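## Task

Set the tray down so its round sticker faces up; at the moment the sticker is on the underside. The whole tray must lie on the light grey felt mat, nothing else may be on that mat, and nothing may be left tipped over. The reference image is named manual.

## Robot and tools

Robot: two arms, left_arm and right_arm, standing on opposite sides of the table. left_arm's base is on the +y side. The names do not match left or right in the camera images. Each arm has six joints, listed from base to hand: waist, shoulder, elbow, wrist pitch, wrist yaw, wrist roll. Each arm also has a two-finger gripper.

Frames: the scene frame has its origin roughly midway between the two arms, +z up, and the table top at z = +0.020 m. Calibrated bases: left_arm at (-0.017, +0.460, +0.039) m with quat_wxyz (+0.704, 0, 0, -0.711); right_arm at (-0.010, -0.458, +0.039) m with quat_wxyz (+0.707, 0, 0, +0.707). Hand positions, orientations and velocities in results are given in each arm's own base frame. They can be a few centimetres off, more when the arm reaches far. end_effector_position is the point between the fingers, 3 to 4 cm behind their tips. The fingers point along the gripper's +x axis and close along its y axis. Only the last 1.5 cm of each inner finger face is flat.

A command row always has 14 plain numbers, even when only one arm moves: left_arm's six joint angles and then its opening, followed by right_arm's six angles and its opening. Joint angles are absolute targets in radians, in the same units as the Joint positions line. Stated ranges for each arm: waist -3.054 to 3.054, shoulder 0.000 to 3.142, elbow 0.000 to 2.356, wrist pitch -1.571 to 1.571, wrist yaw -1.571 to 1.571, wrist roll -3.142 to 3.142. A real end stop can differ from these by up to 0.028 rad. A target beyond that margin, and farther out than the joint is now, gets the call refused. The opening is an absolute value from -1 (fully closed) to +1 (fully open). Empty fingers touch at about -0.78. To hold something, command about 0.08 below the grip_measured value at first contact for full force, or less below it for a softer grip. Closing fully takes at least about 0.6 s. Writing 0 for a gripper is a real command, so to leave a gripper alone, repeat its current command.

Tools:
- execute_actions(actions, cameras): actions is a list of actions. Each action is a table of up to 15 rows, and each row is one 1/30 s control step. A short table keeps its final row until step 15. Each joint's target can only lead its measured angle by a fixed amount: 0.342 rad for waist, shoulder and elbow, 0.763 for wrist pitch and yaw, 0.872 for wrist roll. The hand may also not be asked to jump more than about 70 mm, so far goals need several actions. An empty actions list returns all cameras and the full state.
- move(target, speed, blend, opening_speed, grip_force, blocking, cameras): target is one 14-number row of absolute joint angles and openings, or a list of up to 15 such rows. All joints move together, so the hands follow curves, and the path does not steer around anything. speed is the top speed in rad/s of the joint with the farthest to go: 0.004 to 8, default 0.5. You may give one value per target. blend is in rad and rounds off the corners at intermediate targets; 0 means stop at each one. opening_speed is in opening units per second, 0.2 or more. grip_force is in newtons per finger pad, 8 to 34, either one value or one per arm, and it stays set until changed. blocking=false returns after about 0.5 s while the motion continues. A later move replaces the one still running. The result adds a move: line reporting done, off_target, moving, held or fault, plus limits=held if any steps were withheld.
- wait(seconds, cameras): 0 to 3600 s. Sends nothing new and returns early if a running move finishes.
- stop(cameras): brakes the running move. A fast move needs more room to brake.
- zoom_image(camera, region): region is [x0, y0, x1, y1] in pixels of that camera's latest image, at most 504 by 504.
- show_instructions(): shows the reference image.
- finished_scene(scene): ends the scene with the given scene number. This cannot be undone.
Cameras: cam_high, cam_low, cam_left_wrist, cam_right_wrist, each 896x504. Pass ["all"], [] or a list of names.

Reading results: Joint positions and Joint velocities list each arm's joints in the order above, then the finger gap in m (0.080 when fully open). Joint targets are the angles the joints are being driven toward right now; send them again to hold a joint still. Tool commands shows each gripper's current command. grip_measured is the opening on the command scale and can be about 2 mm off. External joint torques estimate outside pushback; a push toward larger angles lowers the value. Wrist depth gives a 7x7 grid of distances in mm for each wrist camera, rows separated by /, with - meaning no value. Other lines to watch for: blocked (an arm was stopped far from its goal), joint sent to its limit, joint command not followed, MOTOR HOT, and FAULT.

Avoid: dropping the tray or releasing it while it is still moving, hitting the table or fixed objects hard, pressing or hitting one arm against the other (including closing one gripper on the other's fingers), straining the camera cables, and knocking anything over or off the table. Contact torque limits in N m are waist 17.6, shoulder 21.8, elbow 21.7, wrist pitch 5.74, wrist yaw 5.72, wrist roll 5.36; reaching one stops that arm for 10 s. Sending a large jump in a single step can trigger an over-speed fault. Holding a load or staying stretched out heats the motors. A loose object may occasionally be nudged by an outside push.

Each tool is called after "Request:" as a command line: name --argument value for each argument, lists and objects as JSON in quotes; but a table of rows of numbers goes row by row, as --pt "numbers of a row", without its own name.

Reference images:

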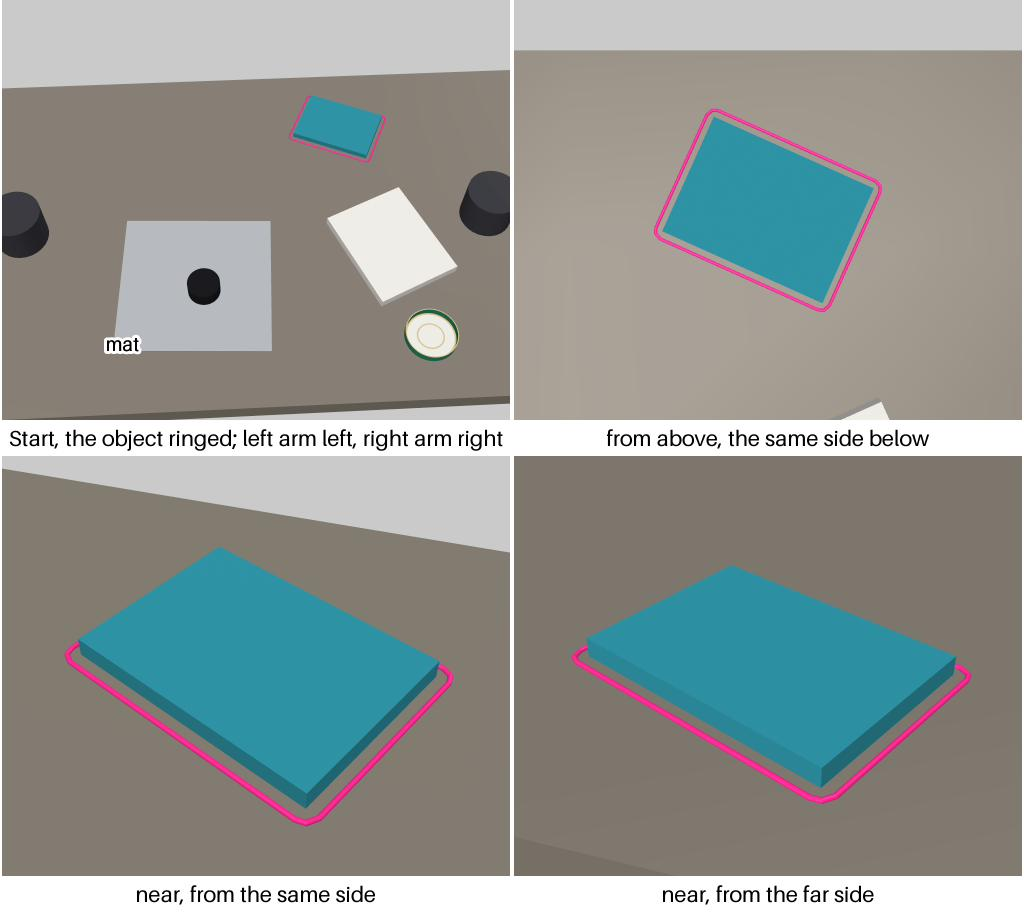

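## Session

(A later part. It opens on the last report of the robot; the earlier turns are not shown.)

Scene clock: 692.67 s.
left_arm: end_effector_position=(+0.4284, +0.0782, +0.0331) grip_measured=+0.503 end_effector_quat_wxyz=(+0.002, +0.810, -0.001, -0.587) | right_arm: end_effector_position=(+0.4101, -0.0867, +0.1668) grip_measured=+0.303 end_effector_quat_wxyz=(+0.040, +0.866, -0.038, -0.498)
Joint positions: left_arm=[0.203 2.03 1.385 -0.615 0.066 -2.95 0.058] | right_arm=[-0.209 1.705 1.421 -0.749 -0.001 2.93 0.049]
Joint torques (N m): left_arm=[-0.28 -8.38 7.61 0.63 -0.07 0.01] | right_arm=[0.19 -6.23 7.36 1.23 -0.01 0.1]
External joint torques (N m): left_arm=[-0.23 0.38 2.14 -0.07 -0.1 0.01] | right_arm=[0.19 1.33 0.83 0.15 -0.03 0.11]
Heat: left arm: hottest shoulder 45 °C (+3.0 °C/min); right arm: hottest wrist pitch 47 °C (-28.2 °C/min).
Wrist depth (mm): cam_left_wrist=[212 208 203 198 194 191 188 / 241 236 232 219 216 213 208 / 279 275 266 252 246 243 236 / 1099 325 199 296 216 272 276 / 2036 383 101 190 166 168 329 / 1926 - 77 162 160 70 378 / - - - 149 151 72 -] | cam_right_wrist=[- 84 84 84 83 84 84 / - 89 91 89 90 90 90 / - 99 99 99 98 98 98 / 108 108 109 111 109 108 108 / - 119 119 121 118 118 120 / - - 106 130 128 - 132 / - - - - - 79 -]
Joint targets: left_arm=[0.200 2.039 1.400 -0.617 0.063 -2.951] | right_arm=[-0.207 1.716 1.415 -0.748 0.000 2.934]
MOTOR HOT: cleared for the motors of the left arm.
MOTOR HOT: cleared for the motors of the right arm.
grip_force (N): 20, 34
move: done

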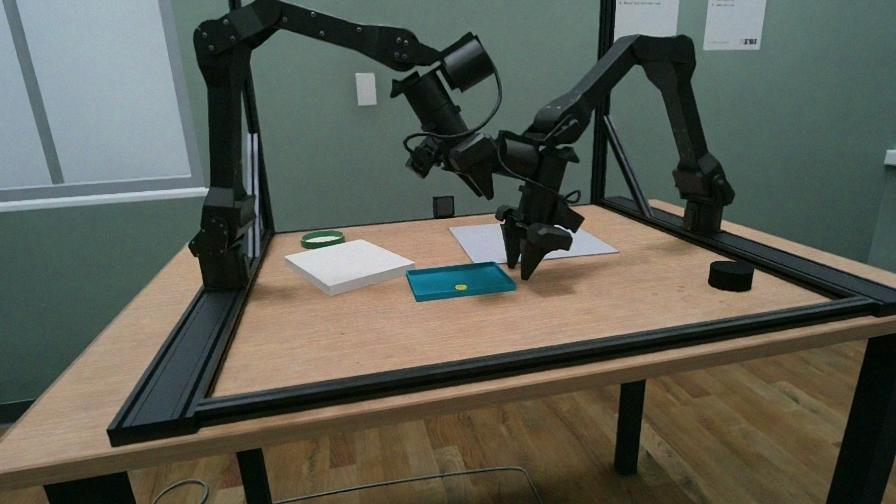

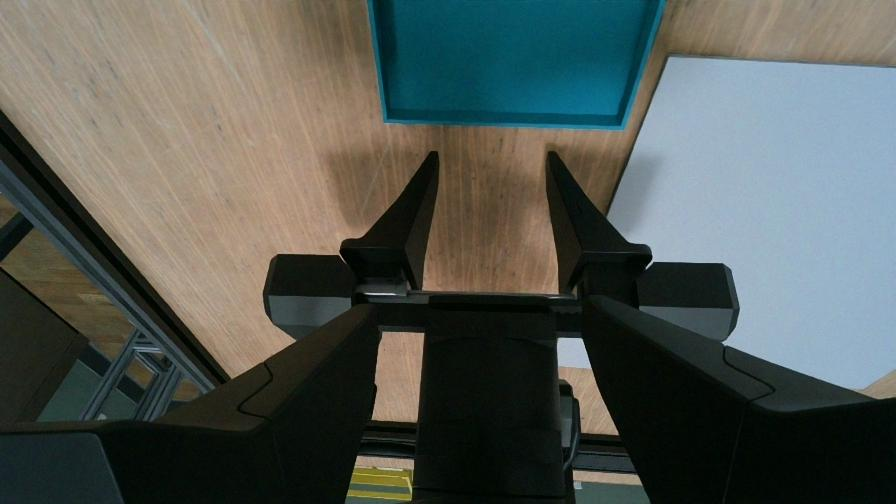

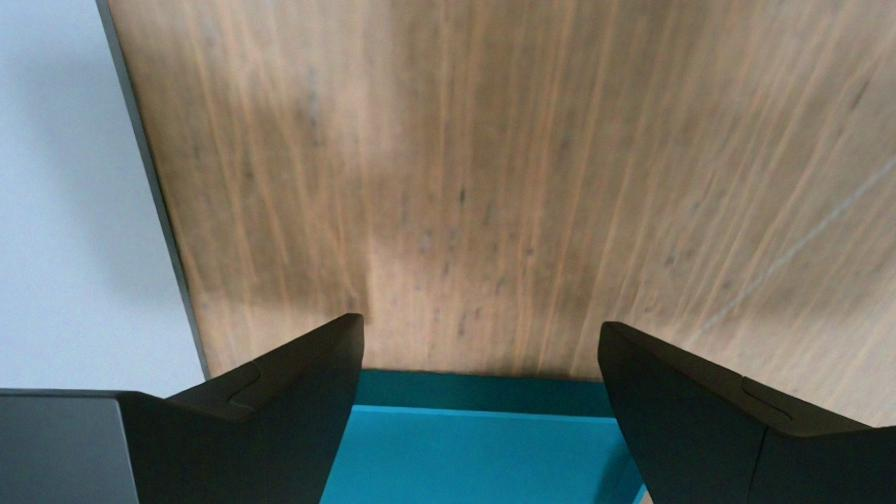

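Request:
move --pt "0.2 1.85 1.4 -0.9 0 -2.9 0.5 -0.26 1.6 1.42 -0.8 0 2.0 0.6" --pt "0.3 1.3 1.3 -1.2 0 -1.5 0.5 -0.402 1.811 1.271 -0.638 -0.156 -0.359 0.3" --speed '[0.6,0.9]' --blend '[0.1,0]' --cameras '["cam_high","cam_low","cam_left_wrist"]'

Scene clock: 772.80 s.
left_arm: end_effector_position=(+0.2642, +0.0803, +0.2155) grip_measured=+0.503 end_effector_quat_wxyz=(-0.540, +0.619, -0.325, -0.469) | right_arm: end_effector_position=(+0.3866, -0.1387, +0.0959) grip_measured=+0.304 end_effector_quat_wxyz=(+0.846, -0.001, +0.534, -0.010)
Joint positions: left_arm=[0.297 1.309 1.31 -1.199 0.003 -1.503 0.058] | right_arm=[-0.4 1.795 1.285 -0.64 -0.152 -0.355 0.049]
Joint torques (N m): left_arm=[0.31 -5.35 5.33 0.78 -0.16 0.16] | right_arm=[-0.09 -6.18 6.14 1.31 -0.25 -0.14]
External joint torques (N m): left_arm=[0.33 -1.41 -0.5 -0.06 -0.12 0.14] | right_arm=[-0.09 1.66 -0.01 0.33 -0.15 -0.14]
Heat: left arm: hottest shoulder 49 °C (+3.0 °C/min); right arm: hottest wrist pitch 42 °C (-3.0 °C/min).
Wrist depth (mm): cam_left_wrist=[183 185 185 184 184 184 183 / 181 184 184 183 183 182 182 / 180 180 180 179 181 181 180 / 181 179 178 178 180 179 178 / 180 177 102 177 177 178 177 / 178 - 86 175 176 70 176 / - - 173 174 175 72 -] | cam_right_wrist=[227 243 263 286 313 347 389 / 236 252 273 298 327 366 411 / 243 261 283 309 341 384 419 / 253 270 295 324 355 397 466 / 260 278 298 338 363 451 264 / 267 - 327 357 379 - 247 / - - 343 377 412 79 -]
Joint targets: left_arm=[0.300 1.300 1.300 -1.200 0.000 -1.500] | right_arm=[-0.402 1.811 1.271 -0.638 -0.156 -0.359]
grip_force (N): 20, 34
move: done

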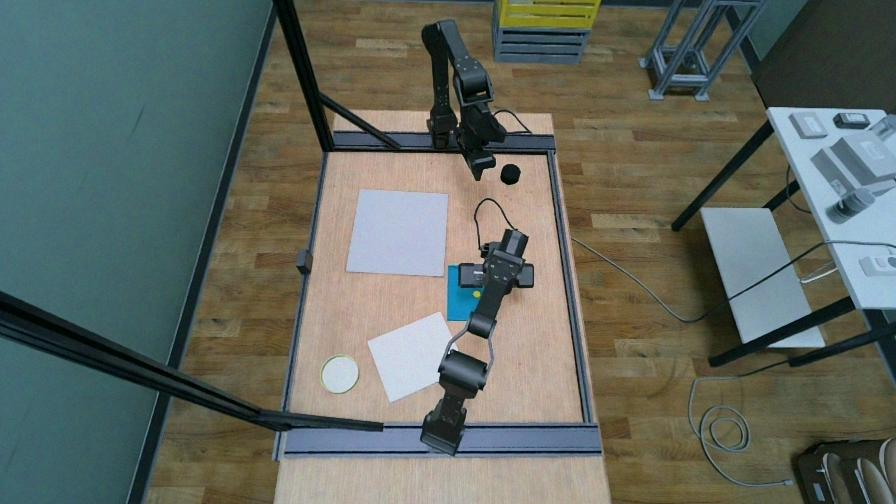

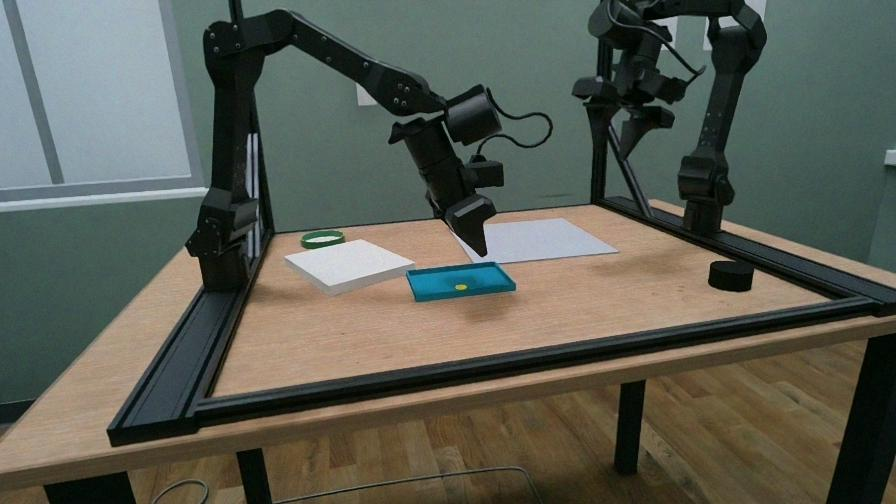

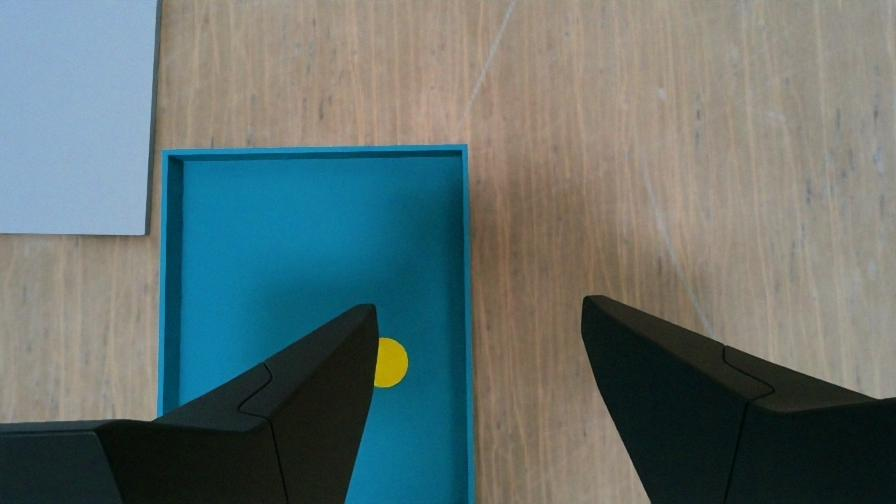

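Request:
move --pt "0.3 1.3 1.3 -1.2 0 -1.5 0.5 -0.4232 1.775 1.115 -0.52 -0.156 -0.38 -0.1" --pt "0.3 1.3 1.3 -1.2 0 -1.5 0.5 -0.4232 1.835 1.040 -0.383 -0.156 -0.38 -0.1" --speed '[0.3,0.2]' --blend '[0.03,0]' --cameras '["cam_left_wrist","cam_low"]'

Scene clock: 791.73 s.
left_arm: end_effector_position=(+0.2642, +0.0803, +0.2155) grip_measured=+0.503 end_effector_quat_wxyz=(-0.540, +0.619, -0.325, -0.469) | right_arm: end_effector_position=(+0.3662, -0.1390, +0.0345) grip_measured=-0.097 end_effector_quat_wxyz=(+0.845, -0.004, +0.535, -0.013)
Joint positions: left_arm=[0.297 1.309 1.31 -1.199 0.003 -1.503 0.058] | right_arm=[-0.421 1.82 1.053 -0.385 -0.152 -0.376 0.031]
Joint torques (N m): left_arm=[0.34 -5.34 5.34 0.78 -0.16 0.18] | right_arm=[-0.1 -5.83 5.61 1.3 -0.26 -0.15]
External joint torques (N m): left_arm=[0.34 -1.46 -0.44 -0.06 -0.12 0.16] | right_arm=[-0.15 1.75 -0.12 0.3 -0.14 -0.15]
Heat: left arm: hottest shoulder 46 °C (-1.0 °C/min); right arm: hottest wrist pitch 42 °C (-1.0 °C/min).
Wrist depth (mm): cam_left_wrist=[121 121 121 121 123 123 123 / - 120 120 120 122 122 122 / 119 119 119 119 121 121 121 / 118 118 118 118 120 120 119 / 117 117 116 117 119 119 119 / - 116 - 115 85 - 118 / - - - 115 116 - -] | cam_right_wrist=[228 243 263 286 312 346 388 / 236 251 274 298 328 364 399 / 244 262 283 310 343 381 302 / 252 270 294 325 356 388 255 / 261 279 297 340 369 421 305 / 267 - 329 359 376 83 523 / - - 343 378 412 79 -]
Joint targets: left_arm=[0.300 1.300 1.300 -1.200 0.000 -1.500] | right_arm=[-0.423 1.835 1.040 -0.383 -0.156 -0.380]
grip_force (N): 20, 34
move: done
Images, in order (width x height): cam_low 896x504, cam_left_wrist 896x504.

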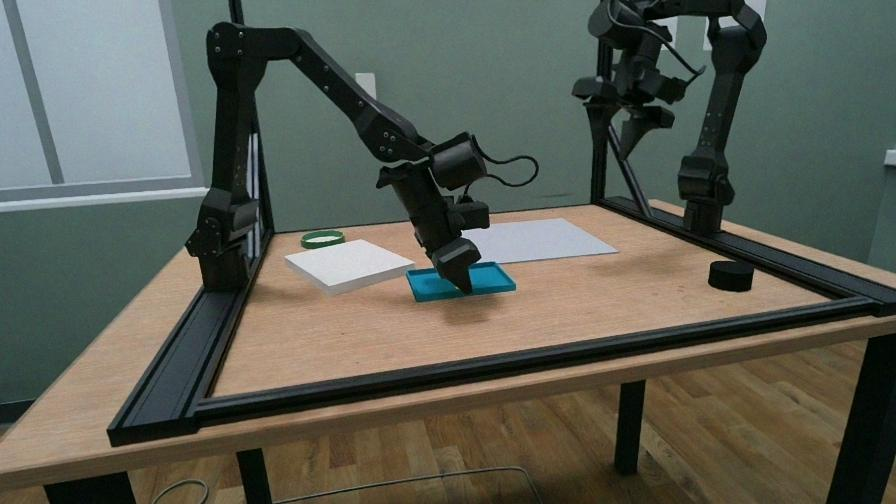

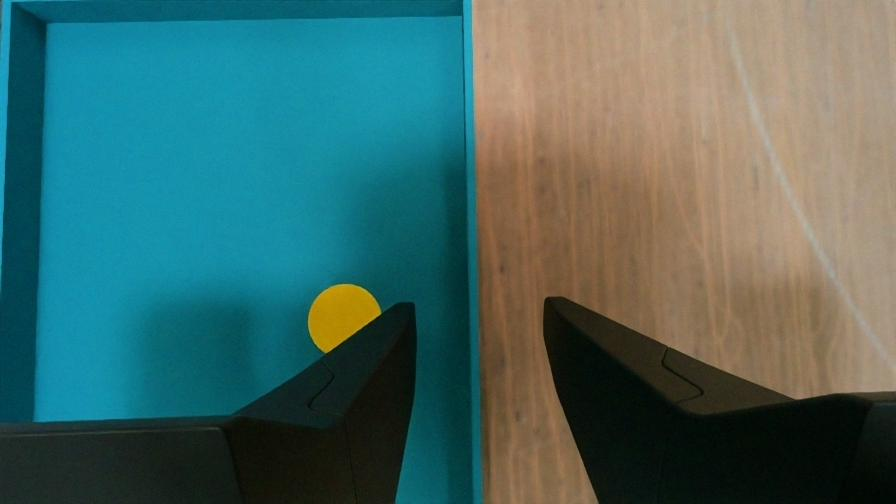

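Request:
move --pt "0.3 1.3 1.3 -1.2 0 -1.5 0.5 -0.4232 1.853 1.024 -0.349 -0.156 -0.38 -0.1" --pt "0.3 1.3 1.3 -1.2 0 -1.5 0.5 -0.4232 1.853 1.024 -0.349 -0.156 -0.38 -1" --speed 0.15 --opening_speed 0.8 --cameras '["cam_left_wrist"]'

Request:
move --pt "0.3 1.3 1.3 -1.2 0 -1.5 0.5 -0.4232 1.76 1.133 -0.552 -0.156 -0.38 -1" --speed 0.2 --cameras '["cam_left_wrist","cam_low"]'

Scene clock: 812.83 s.
left_arm: end_effector_position=(+0.2642, +0.0803, +0.2155) grip_measured=+0.503 end_effector_quat_wxyz=(-0.540, +0.619, -0.325, -0.469) | right_arm: end_effector_position=(+0.3665, -0.1390, +0.0264) grip_measured=-0.761 end_effector_quat_wxyz=(+0.845, -0.004, +0.534, -0.013)
Joint positions: left_arm=[0.297 1.309 1.31 -1.199 0.003 -1.503 0.058] | right_arm=[-0.421 1.837 1.037 -0.351 -0.153 -0.376 0.001]
Joint torques (N m): left_arm=[0.35 -5.34 5.36 0.79 -0.17 0.18] | right_arm=[-0.21 -5.8 5.51 1.25 -0.24 -0.14]
External joint torques (N m): left_arm=[0.37 -1.42 -0.48 -0.07 -0.12 0.16] | right_arm=[-0.15 1.75 -0.04 0.27 -0.14 -0.15]
Heat: left arm: hottest shoulder 44 °C (-4.0 °C/min); right arm: hottest shoulder 41 °C (+0.0 °C/min).
Wrist depth (mm): cam_left_wrist=[113 113 113 113 115 115 115 / 112 112 112 112 114 114 114 / 111 111 111 111 113 113 113 / 110 110 110 110 112 112 112 / - 109 108 100 111 111 111 / - 108 108 63 - 110 110 / - - - - - - -] | cam_right_wrist=[228 243 262 286 312 347 388 / 236 252 272 297 328 365 393 / 243 261 283 310 342 380 319 / 253 270 293 325 352 397 258 / 261 279 298 340 362 420 267 / 267 - 329 358 379 83 533 / - - 344 377 412 79 -]
Joint targets: left_arm=[0.300 1.300 1.300 -1.200 0.000 -1.500] | right_arm=[-0.423 1.853 1.024 -0.349 -0.156 -0.380]
grip_force (N): 20, 34
move: done

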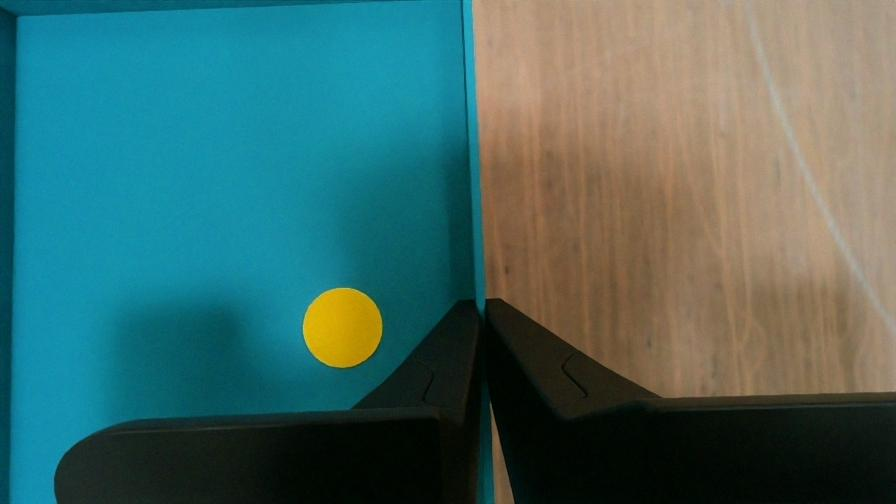

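Scene clock: 814.30 s.
left_arm: end_effector_position=(+0.2642, +0.0803, +0.2155) grip_measured=+0.503 end_effector_quat_wxyz=(-0.540, +0.619, -0.325, -0.469) | right_arm: end_effector_position=(+0.3568, -0.1347, +0.0566) grip_measured=-0.762 end_effector_quat_wxyz=(+0.831, +0.006, +0.557, -0.006)
Joint positions: left_arm=[0.297 1.309 1.31 -1.199 0.003 -1.503 0.058] | right_arm=[-0.421 1.777 1.118 -0.551 -0.153 -0.376 0.001]
Joint torques (N m): left_arm=[0.3 -5.34 5.34 0.78 -0.17 0.17] | right_arm=[-0.12 -9.26 9.42 0.98 -0.24 -0.14]
External joint torques (N m): left_arm=[0.32 -1.44 -0.49 -0.07 -0.12 0.15] | right_arm=[-0.13 -1.8 3.52 0.06 -0.13 -0.15]
Heat: left arm: hottest shoulder 44 °C (-4.0 °C/min); right arm: hottest shoulder 42 °C (+1.0 °C/min).
Wrist depth (mm): cam_left_wrist=[114 114 113 113 140 139 138 / 113 113 112 112 140 139 138 / 112 112 111 111 139 139 138 / - 111 111 140 140 139 138 / 111 110 109 99 139 139 138 / - 109 109 63 - 138 138 / - - - - - - -] | cam_right_wrist=[227 243 263 286 312 346 388 / 236 250 273 297 328 365 410 / 244 261 283 310 344 389 425 / 252 270 296 326 358 353 300 / 261 280 298 339 363 - 288 / 267 - 330 358 376 - 294 / - - 344 376 413 79 -]
Joint targets: left_arm=[0.300 1.300 1.300 -1.200 0.000 -1.500] | right_arm=[-0.423 1.760 1.133 -0.552 -0.156 -0.380]
grip_force (N): 20, 34
move: done
Images, in order (width x height): cam_low 896x504, cam_left_wrist 896x504.

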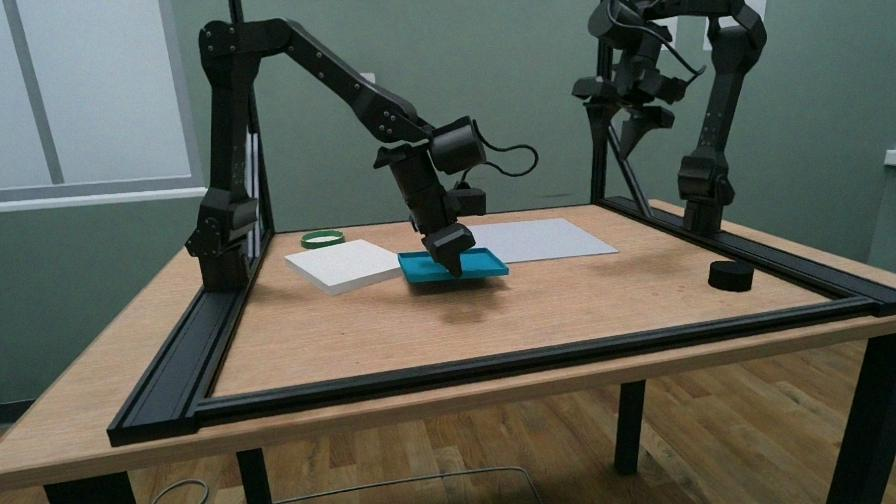

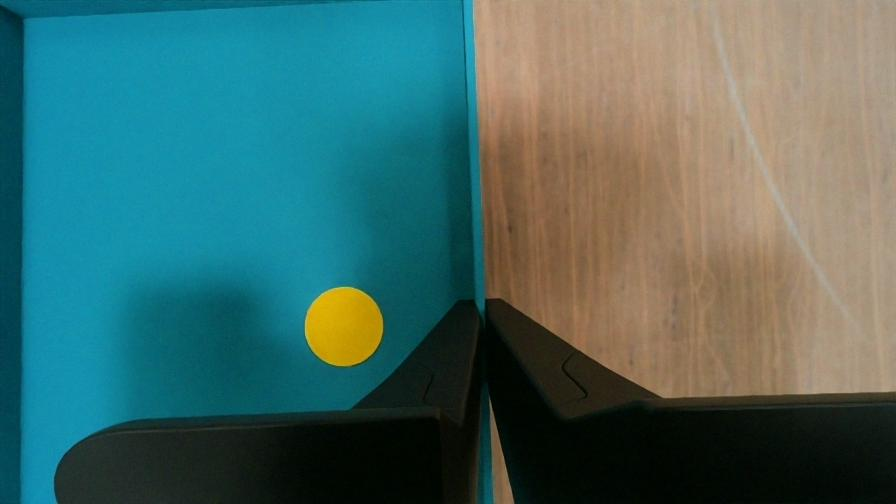

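Request:
move --pt "0.3 1.3 1.3 -1.2 0 -1.5 0.5 -0.4 1.74 1.2 -0.638 -0.156 -0.38 -1" --pt "0.3 1.3 1.3 -1.2 0 -1.5 0.5 0.017 2.5465 2.4014 -1.0333 -0.156 -0.38 -1" --pt "0.3 1.3 1.3 -1.2 0 -1.5 0.5 0.017 2.539 2.269 -0.908 -0.156 -0.38 -1" --speed '[0.3,0.5,0.15]' --blend '[0.05,0.03,0]' --cameras '["cam_left_wrist","cam_low","cam_high"]'

target 2 of 3 asks right_arm's elbow for 2.401 radians, more than 0.028 radians past the upper end of its range (2.356 radians), so nothing of the call was run. Give that joint an angle inside the range.
Scene clock: 838.87 s.
left_arm: end_effector_position=(+0.2642, +0.0803, +0.2155) grip_measured=+0.503 end_effector_quat_wxyz=(-0.540, +0.619, -0.325, -0.469) | right_arm: end_effector_position=(+0.3568, -0.1347, +0.0566) grip_measured=-0.762 end_effector_quat_wxyz=(+0.831, +0.006, +0.557, -0.006)
Joint positions: left_arm=[0.297 1.309 1.31 -1.199 0.003 -1.503 0.058] | right_arm=[-0.421 1.777 1.118 -0.551 -0.153 -0.376 0.001]
Joint torques (N m): left_arm=[0.33 -5.35 5.36 0.77 -0.17 0.16] | right_arm=[-0.13 -9.27 9.34 1 -0.24 -0.15]
External joint torques (N m): left_arm=[0.31 -1.39 -0.52 -0.09 -0.12 0.14] | right_arm=[-0.13 -1.88 3.5 0.09 -0.12 -0.15]
Heat: left arm: hottest shoulder 43 °C (-5.0 °C/min); right arm: hottest shoulder 46 °C (+5.0 °C/min).
Joint targets: left_arm=[0.300 1.300 1.300 -1.200 0.000 -1.500] | right_arm=[-0.423 1.760 1.133 -0.552 -0.156 -0.380]
Tool commands: left_gripper/opening=+0.5 right_gripper/opening=-1.0
grip_force (N): 20, 34

Request:
move --pt "0.3 1.3 1.3 -1.2 0 -1.5 0.5 -0.4 1.74 1.2 -0.638 -0.156 -0.38 -1" --pt "0.3 1.3 1.3 -1.2 0 -1.5 0.5 0.017 2.451 2.186 -0.9135 -0.156 -0.38 -1" --pt "0.3 1.3 1.3 -1.2 0 -1.5 0.5 0.017 2.458 2.119 -0.840 -0.156 -0.38 -1" --speed '[0.3,0.5,0.15]' --blend '[0.05,0.03,0]' --cameras '["cam_left_wrist","cam_low","cam_high"]'

Scene clock: 857.70 s.
left_arm: end_effector_position=(+0.2642, +0.0803, +0.2155) grip_measured=+0.503 end_effector_quat_wxyz=(-0.540, +0.619, -0.325, -0.469) | right_arm: end_effector_position=(+0.5611, +0.0323, +0.0596) grip_measured=-0.762 end_effector_quat_wxyz=(+0.828, -0.120, +0.520, +0.171)
Joint positions: left_arm=[0.297 1.309 1.31 -1.199 0.003 -1.503 0.058] | right_arm=[0.017 2.439 2.131 -0.842 -0.153 -0.377 0.001]
Joint torques (N m): left_arm=[0.31 -5.3 5.32 0.79 -0.15 0.16] | right_arm=[0.11 -10.18 6.6 1.28 -0.23 -0.13]
External joint torques (N m): left_arm=[0.35 -1.47 -0.46 -0.06 -0.12 0.14] | right_arm=[0.09 2.12 0.18 0.27 -0.12 -0.13]
Heat: left arm: hottest shoulder 42 °C (-3.0 °C/min); right arm: hottest shoulder 48 °C (+7.0 °C/min).
Wrist depth (mm): cam_left_wrist=[114 114 113 113 138 137 139 / 113 113 112 112 137 136 139 / 113 112 111 111 135 135 138 / - 111 111 110 134 134 136 / 111 110 109 99 133 135 135 / - 110 109 63 - 135 135 / - - - - - - -] | cam_right_wrist=[227 243 263 285 313 347 388 / 236 251 272 296 329 364 413 / 244 261 284 309 345 385 440 / 252 270 296 325 363 408 465 / 261 280 297 329 357 430 511 / 266 - 327 245 217 83 516 / - - - 244 221 79 -]
Joint targets: left_arm=[0.300 1.300 1.300 -1.200 0.000 -1.500] | right_arm=[0.017 2.458 2.119 -0.840 -0.156 -0.380]
grip_force (N): 20, 34
move: done; blend cut to 0.043 rad at target 1
Images, in order (width x height): cam_high 896x504, cam_low 896x504, cam_left_wrist 896x504.

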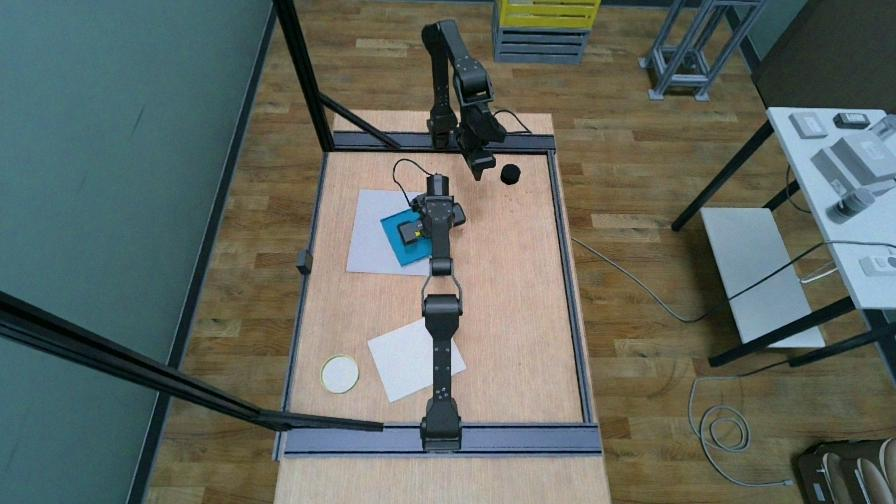

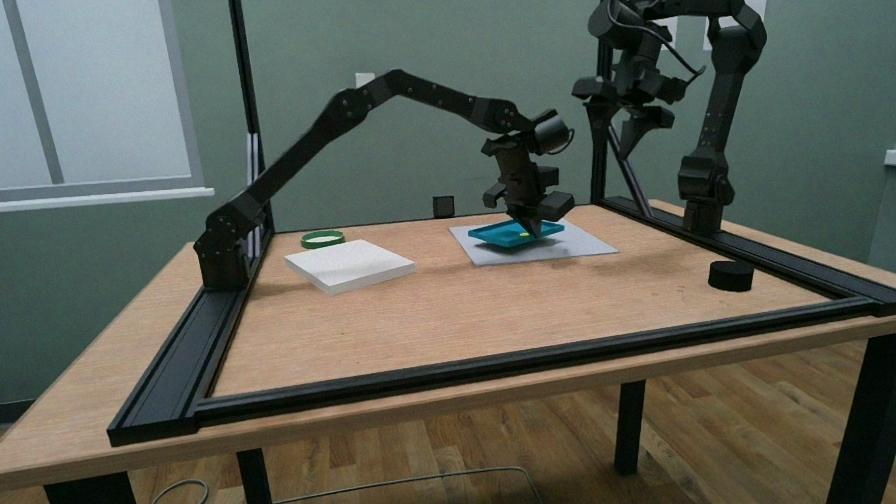

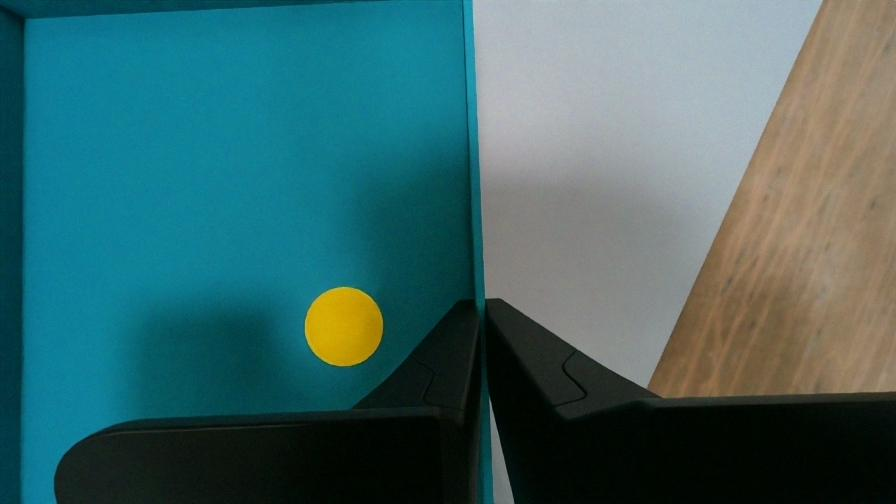

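Request:
move --pt "0.3 1.3 1.3 -1.2 0 -1.5 0.5 0.05 2.458 2.119 -0.840 -0.156 -0.38 -1" --pt "0.3 1.3 1.3 -1.2 0 -1.5 0.5 0.05 2.473 2.062 -0.768 -0.156 -0.38 -1" --speed '[0.15,0.08]' --cameras '["cam_left_wrist","cam_low"]'

Scene clock: 872.87 s.
left_arm: end_effector_position=(+0.2642, +0.0803, +0.2155) grip_measured=+0.503 end_effector_quat_wxyz=(-0.540, +0.619, -0.325, -0.469) | right_arm: end_effector_position=(+0.5605, +0.0509, +0.0394) grip_measured=-0.762 end_effector_quat_wxyz=(+0.826, -0.129, +0.517, +0.185)
Joint positions: left_arm=[0.297 1.309 1.31 -1.199 0.003 -1.503 0.058] | right_arm=[0.05 2.452 2.075 -0.771 -0.153 -0.377 0.001]
Joint torques (N m): left_arm=[0.32 -5.35 5.36 0.78 -0.17 0.16] | right_arm=[0.09 -10.27 6.44 1.31 -0.24 -0.14]
External joint torques (N m): left_arm=[0.31 -1.4 -0.47 -0.06 -0.12 0.14] | right_arm=[0.09 1.93 0.15 0.34 -0.13 -0.15]
Heat: left arm: hottest shoulder 42 °C (-2.0 °C/min); right arm: hottest shoulder 51 °C (+10.0 °C/min). Fold the right arm in close to its base, or ease its load, before you think long.
Wrist depth (mm): cam_left_wrist=[114 114 113 113 117 117 116 / 113 113 112 112 116 116 115 / 113 112 111 111 115 114 114 / - 111 111 110 114 114 114 / 111 110 109 96 113 113 115 / - 110 109 63 - 112 115 / - - - - - - -] | cam_right_wrist=[228 243 263 285 313 346 388 / 236 252 274 296 327 365 412 / 243 262 283 310 343 384 438 / 252 270 296 326 361 408 466 / 260 279 297 328 372 432 507 / 266 - 328 237 278 - 542 / - - - 265 242 79 -]
Joint targets: left_arm=[0.300 1.300 1.300 -1.200 0.000 -1.500] | right_arm=[0.050 2.473 2.062 -0.768 -0.156 -0.380]
MOTOR HOT: the shoulder of the right arm reports 51 °C; the controller stops that arm at 95 °C. To cool a motor, set the load down, stop pushing, or move to a pose that needs little force.
grip_force (N): 20, 34
move: done
Images, in order (width x height): cam_low 896x504, cam_left_wrist 896x504.

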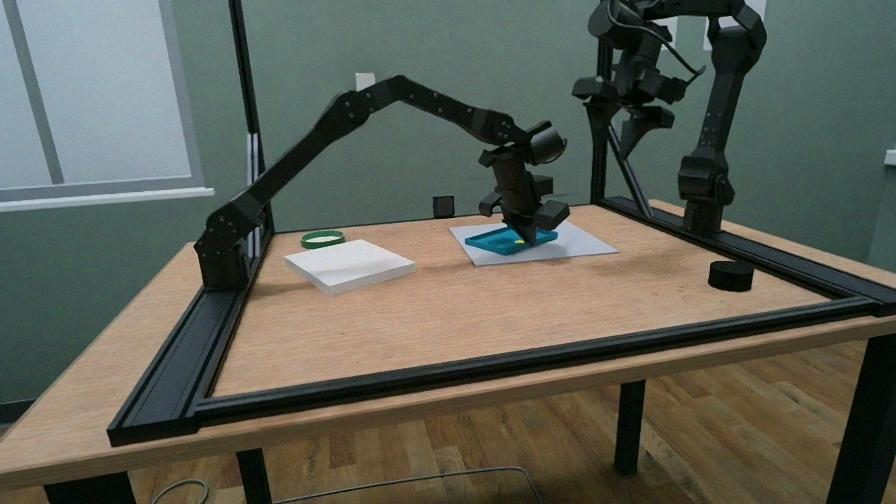

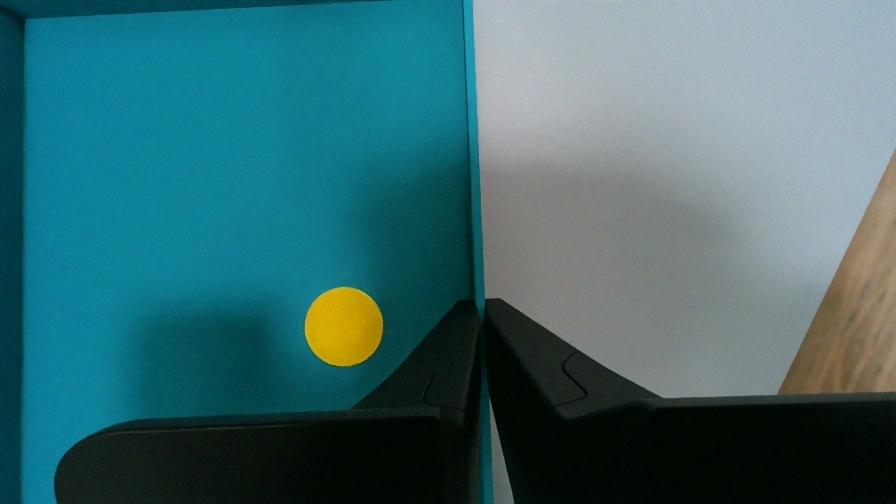

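Request:
move --pt "0.3 1.3 1.3 -1.2 0 -1.5 0.5 0.05 2.476 2.051 -0.754 -0.156 -0.38 -1" --pt "0.3 1.3 1.3 -1.2 0 -1.5 0.5 0.05 2.476 2.051 -0.754 -0.156 -0.38 -0.35" --pt "0.3 1.3 1.3 -1.2 0 -1.5 0.5 0.05 2.458 2.318 -1.039 -0.156 -0.38 -0.35" --pt "0.3 1.3 1.3 -1.2 0 -1.5 0.5 -0.3 1.6 1.5 -1.2 0 0 -0.35" --speed '[0.08,0.1,0.2,0.7]' --blend '[0,0,0.05,0]' --opening_speed 0.5 --cameras '["cam_high","cam_low"]'

Scene clock: 886.73 s.
left_arm: end_effector_position=(+0.2642, +0.0803, +0.2155) grip_measured=+0.503 end_effector_quat_wxyz=(-0.540, +0.619, -0.325, -0.469) | right_arm: end_effector_position=(+0.3246, -0.0998, +0.1926) grip_measured=-0.353 end_effector_quat_wxyz=(+0.788, +0.089, +0.598, -0.117)
Joint positions: left_arm=[0.297 1.309 1.31 -1.199 0.003 -1.503 0.058] | right_arm=[-0.3 1.613 1.514 -1.199 -0.003 -0.004 0.019]
Joint torques (N m): left_arm=[0.29 -5.36 5.37 0.78 -0.17 0.15] | right_arm=[0.16 -7.9 6.01 0.84 0.04 0.16]
External joint torques (N m): left_arm=[0.28 -1.42 -0.46 -0.06 -0.12 0.13] | right_arm=[0.15 -1.44 -0.08 0.07 0.05 0.16]
Heat: left arm: hottest shoulder 41 °C (-2.0 °C/min); right arm: hottest shoulder 50 °C (+6.0 °C/min). Fold the right arm in close to its base, or ease its load, before you think long.
Wrist depth (mm): cam_left_wrist=[255 258 259 261 260 259 258 / 259 262 265 264 265 264 263 / 267 270 270 270 269 270 269 / 275 275 275 274 274 275 274 / 280 279 279 278 278 280 279 / 284 284 - 81 70 282 283 / - - - 288 - - -] | cam_right_wrist=[228 243 262 285 311 347 386 / 236 252 272 298 328 365 411 / 243 262 282 311 343 386 442 / 252 270 296 325 362 409 465 / 260 279 299 339 369 433 509 / 267 - 327 355 379 - 544 / - - - 376 419 79 -]
Joint targets: left_arm=[0.300 1.300 1.300 -1.200 0.000 -1.500] | right_arm=[-0.300 1.600 1.500 -1.200 0.000 0.000]
MOTOR HOT: still on. The shoulder of the right arm reports 50 °C.
grip_force (N): 20, 34
move: done

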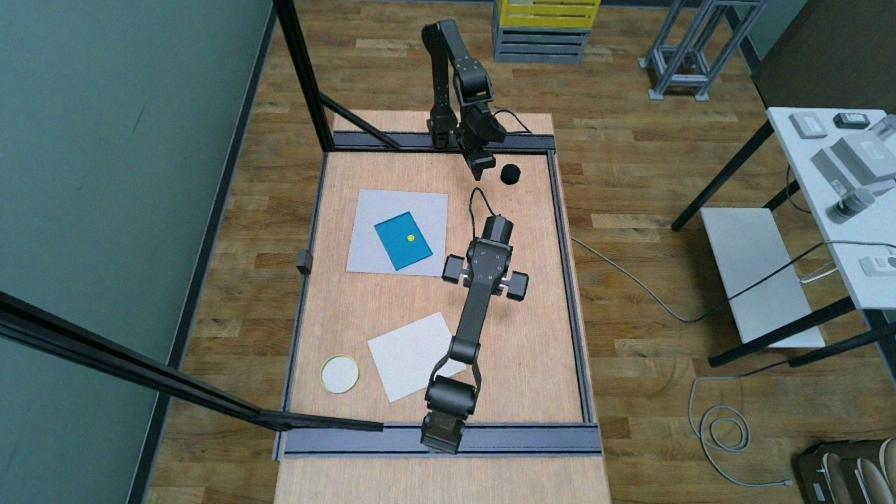

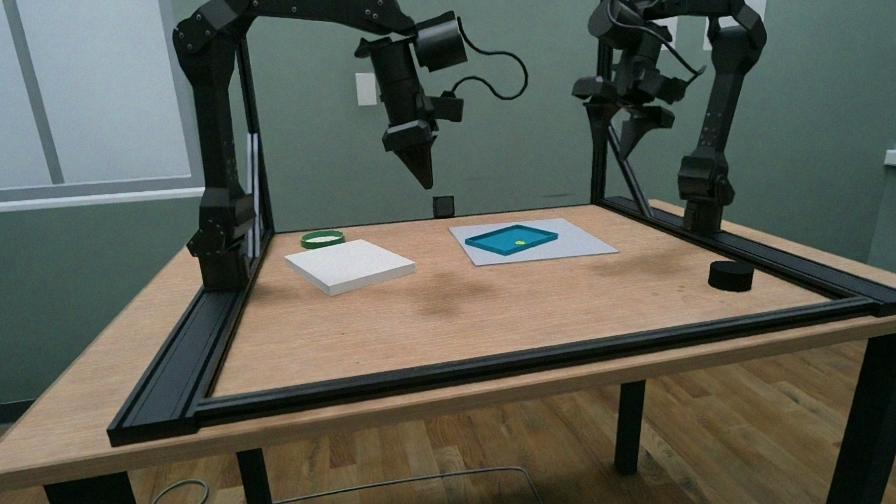

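Request:
zoom_image --camera "cam_high" --region '[340, 180, 460, 285]'

Scaled by 4.200.

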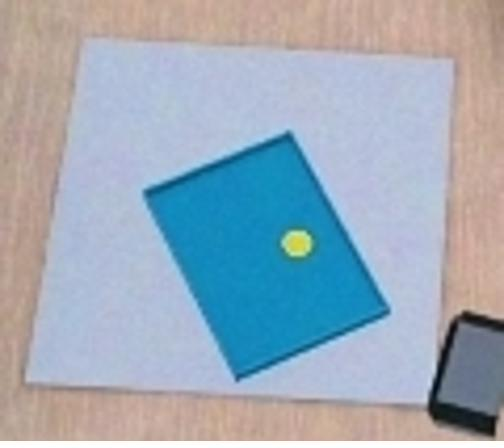

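Request:
finished_scene --scene 2

The scene is finished: the task was done.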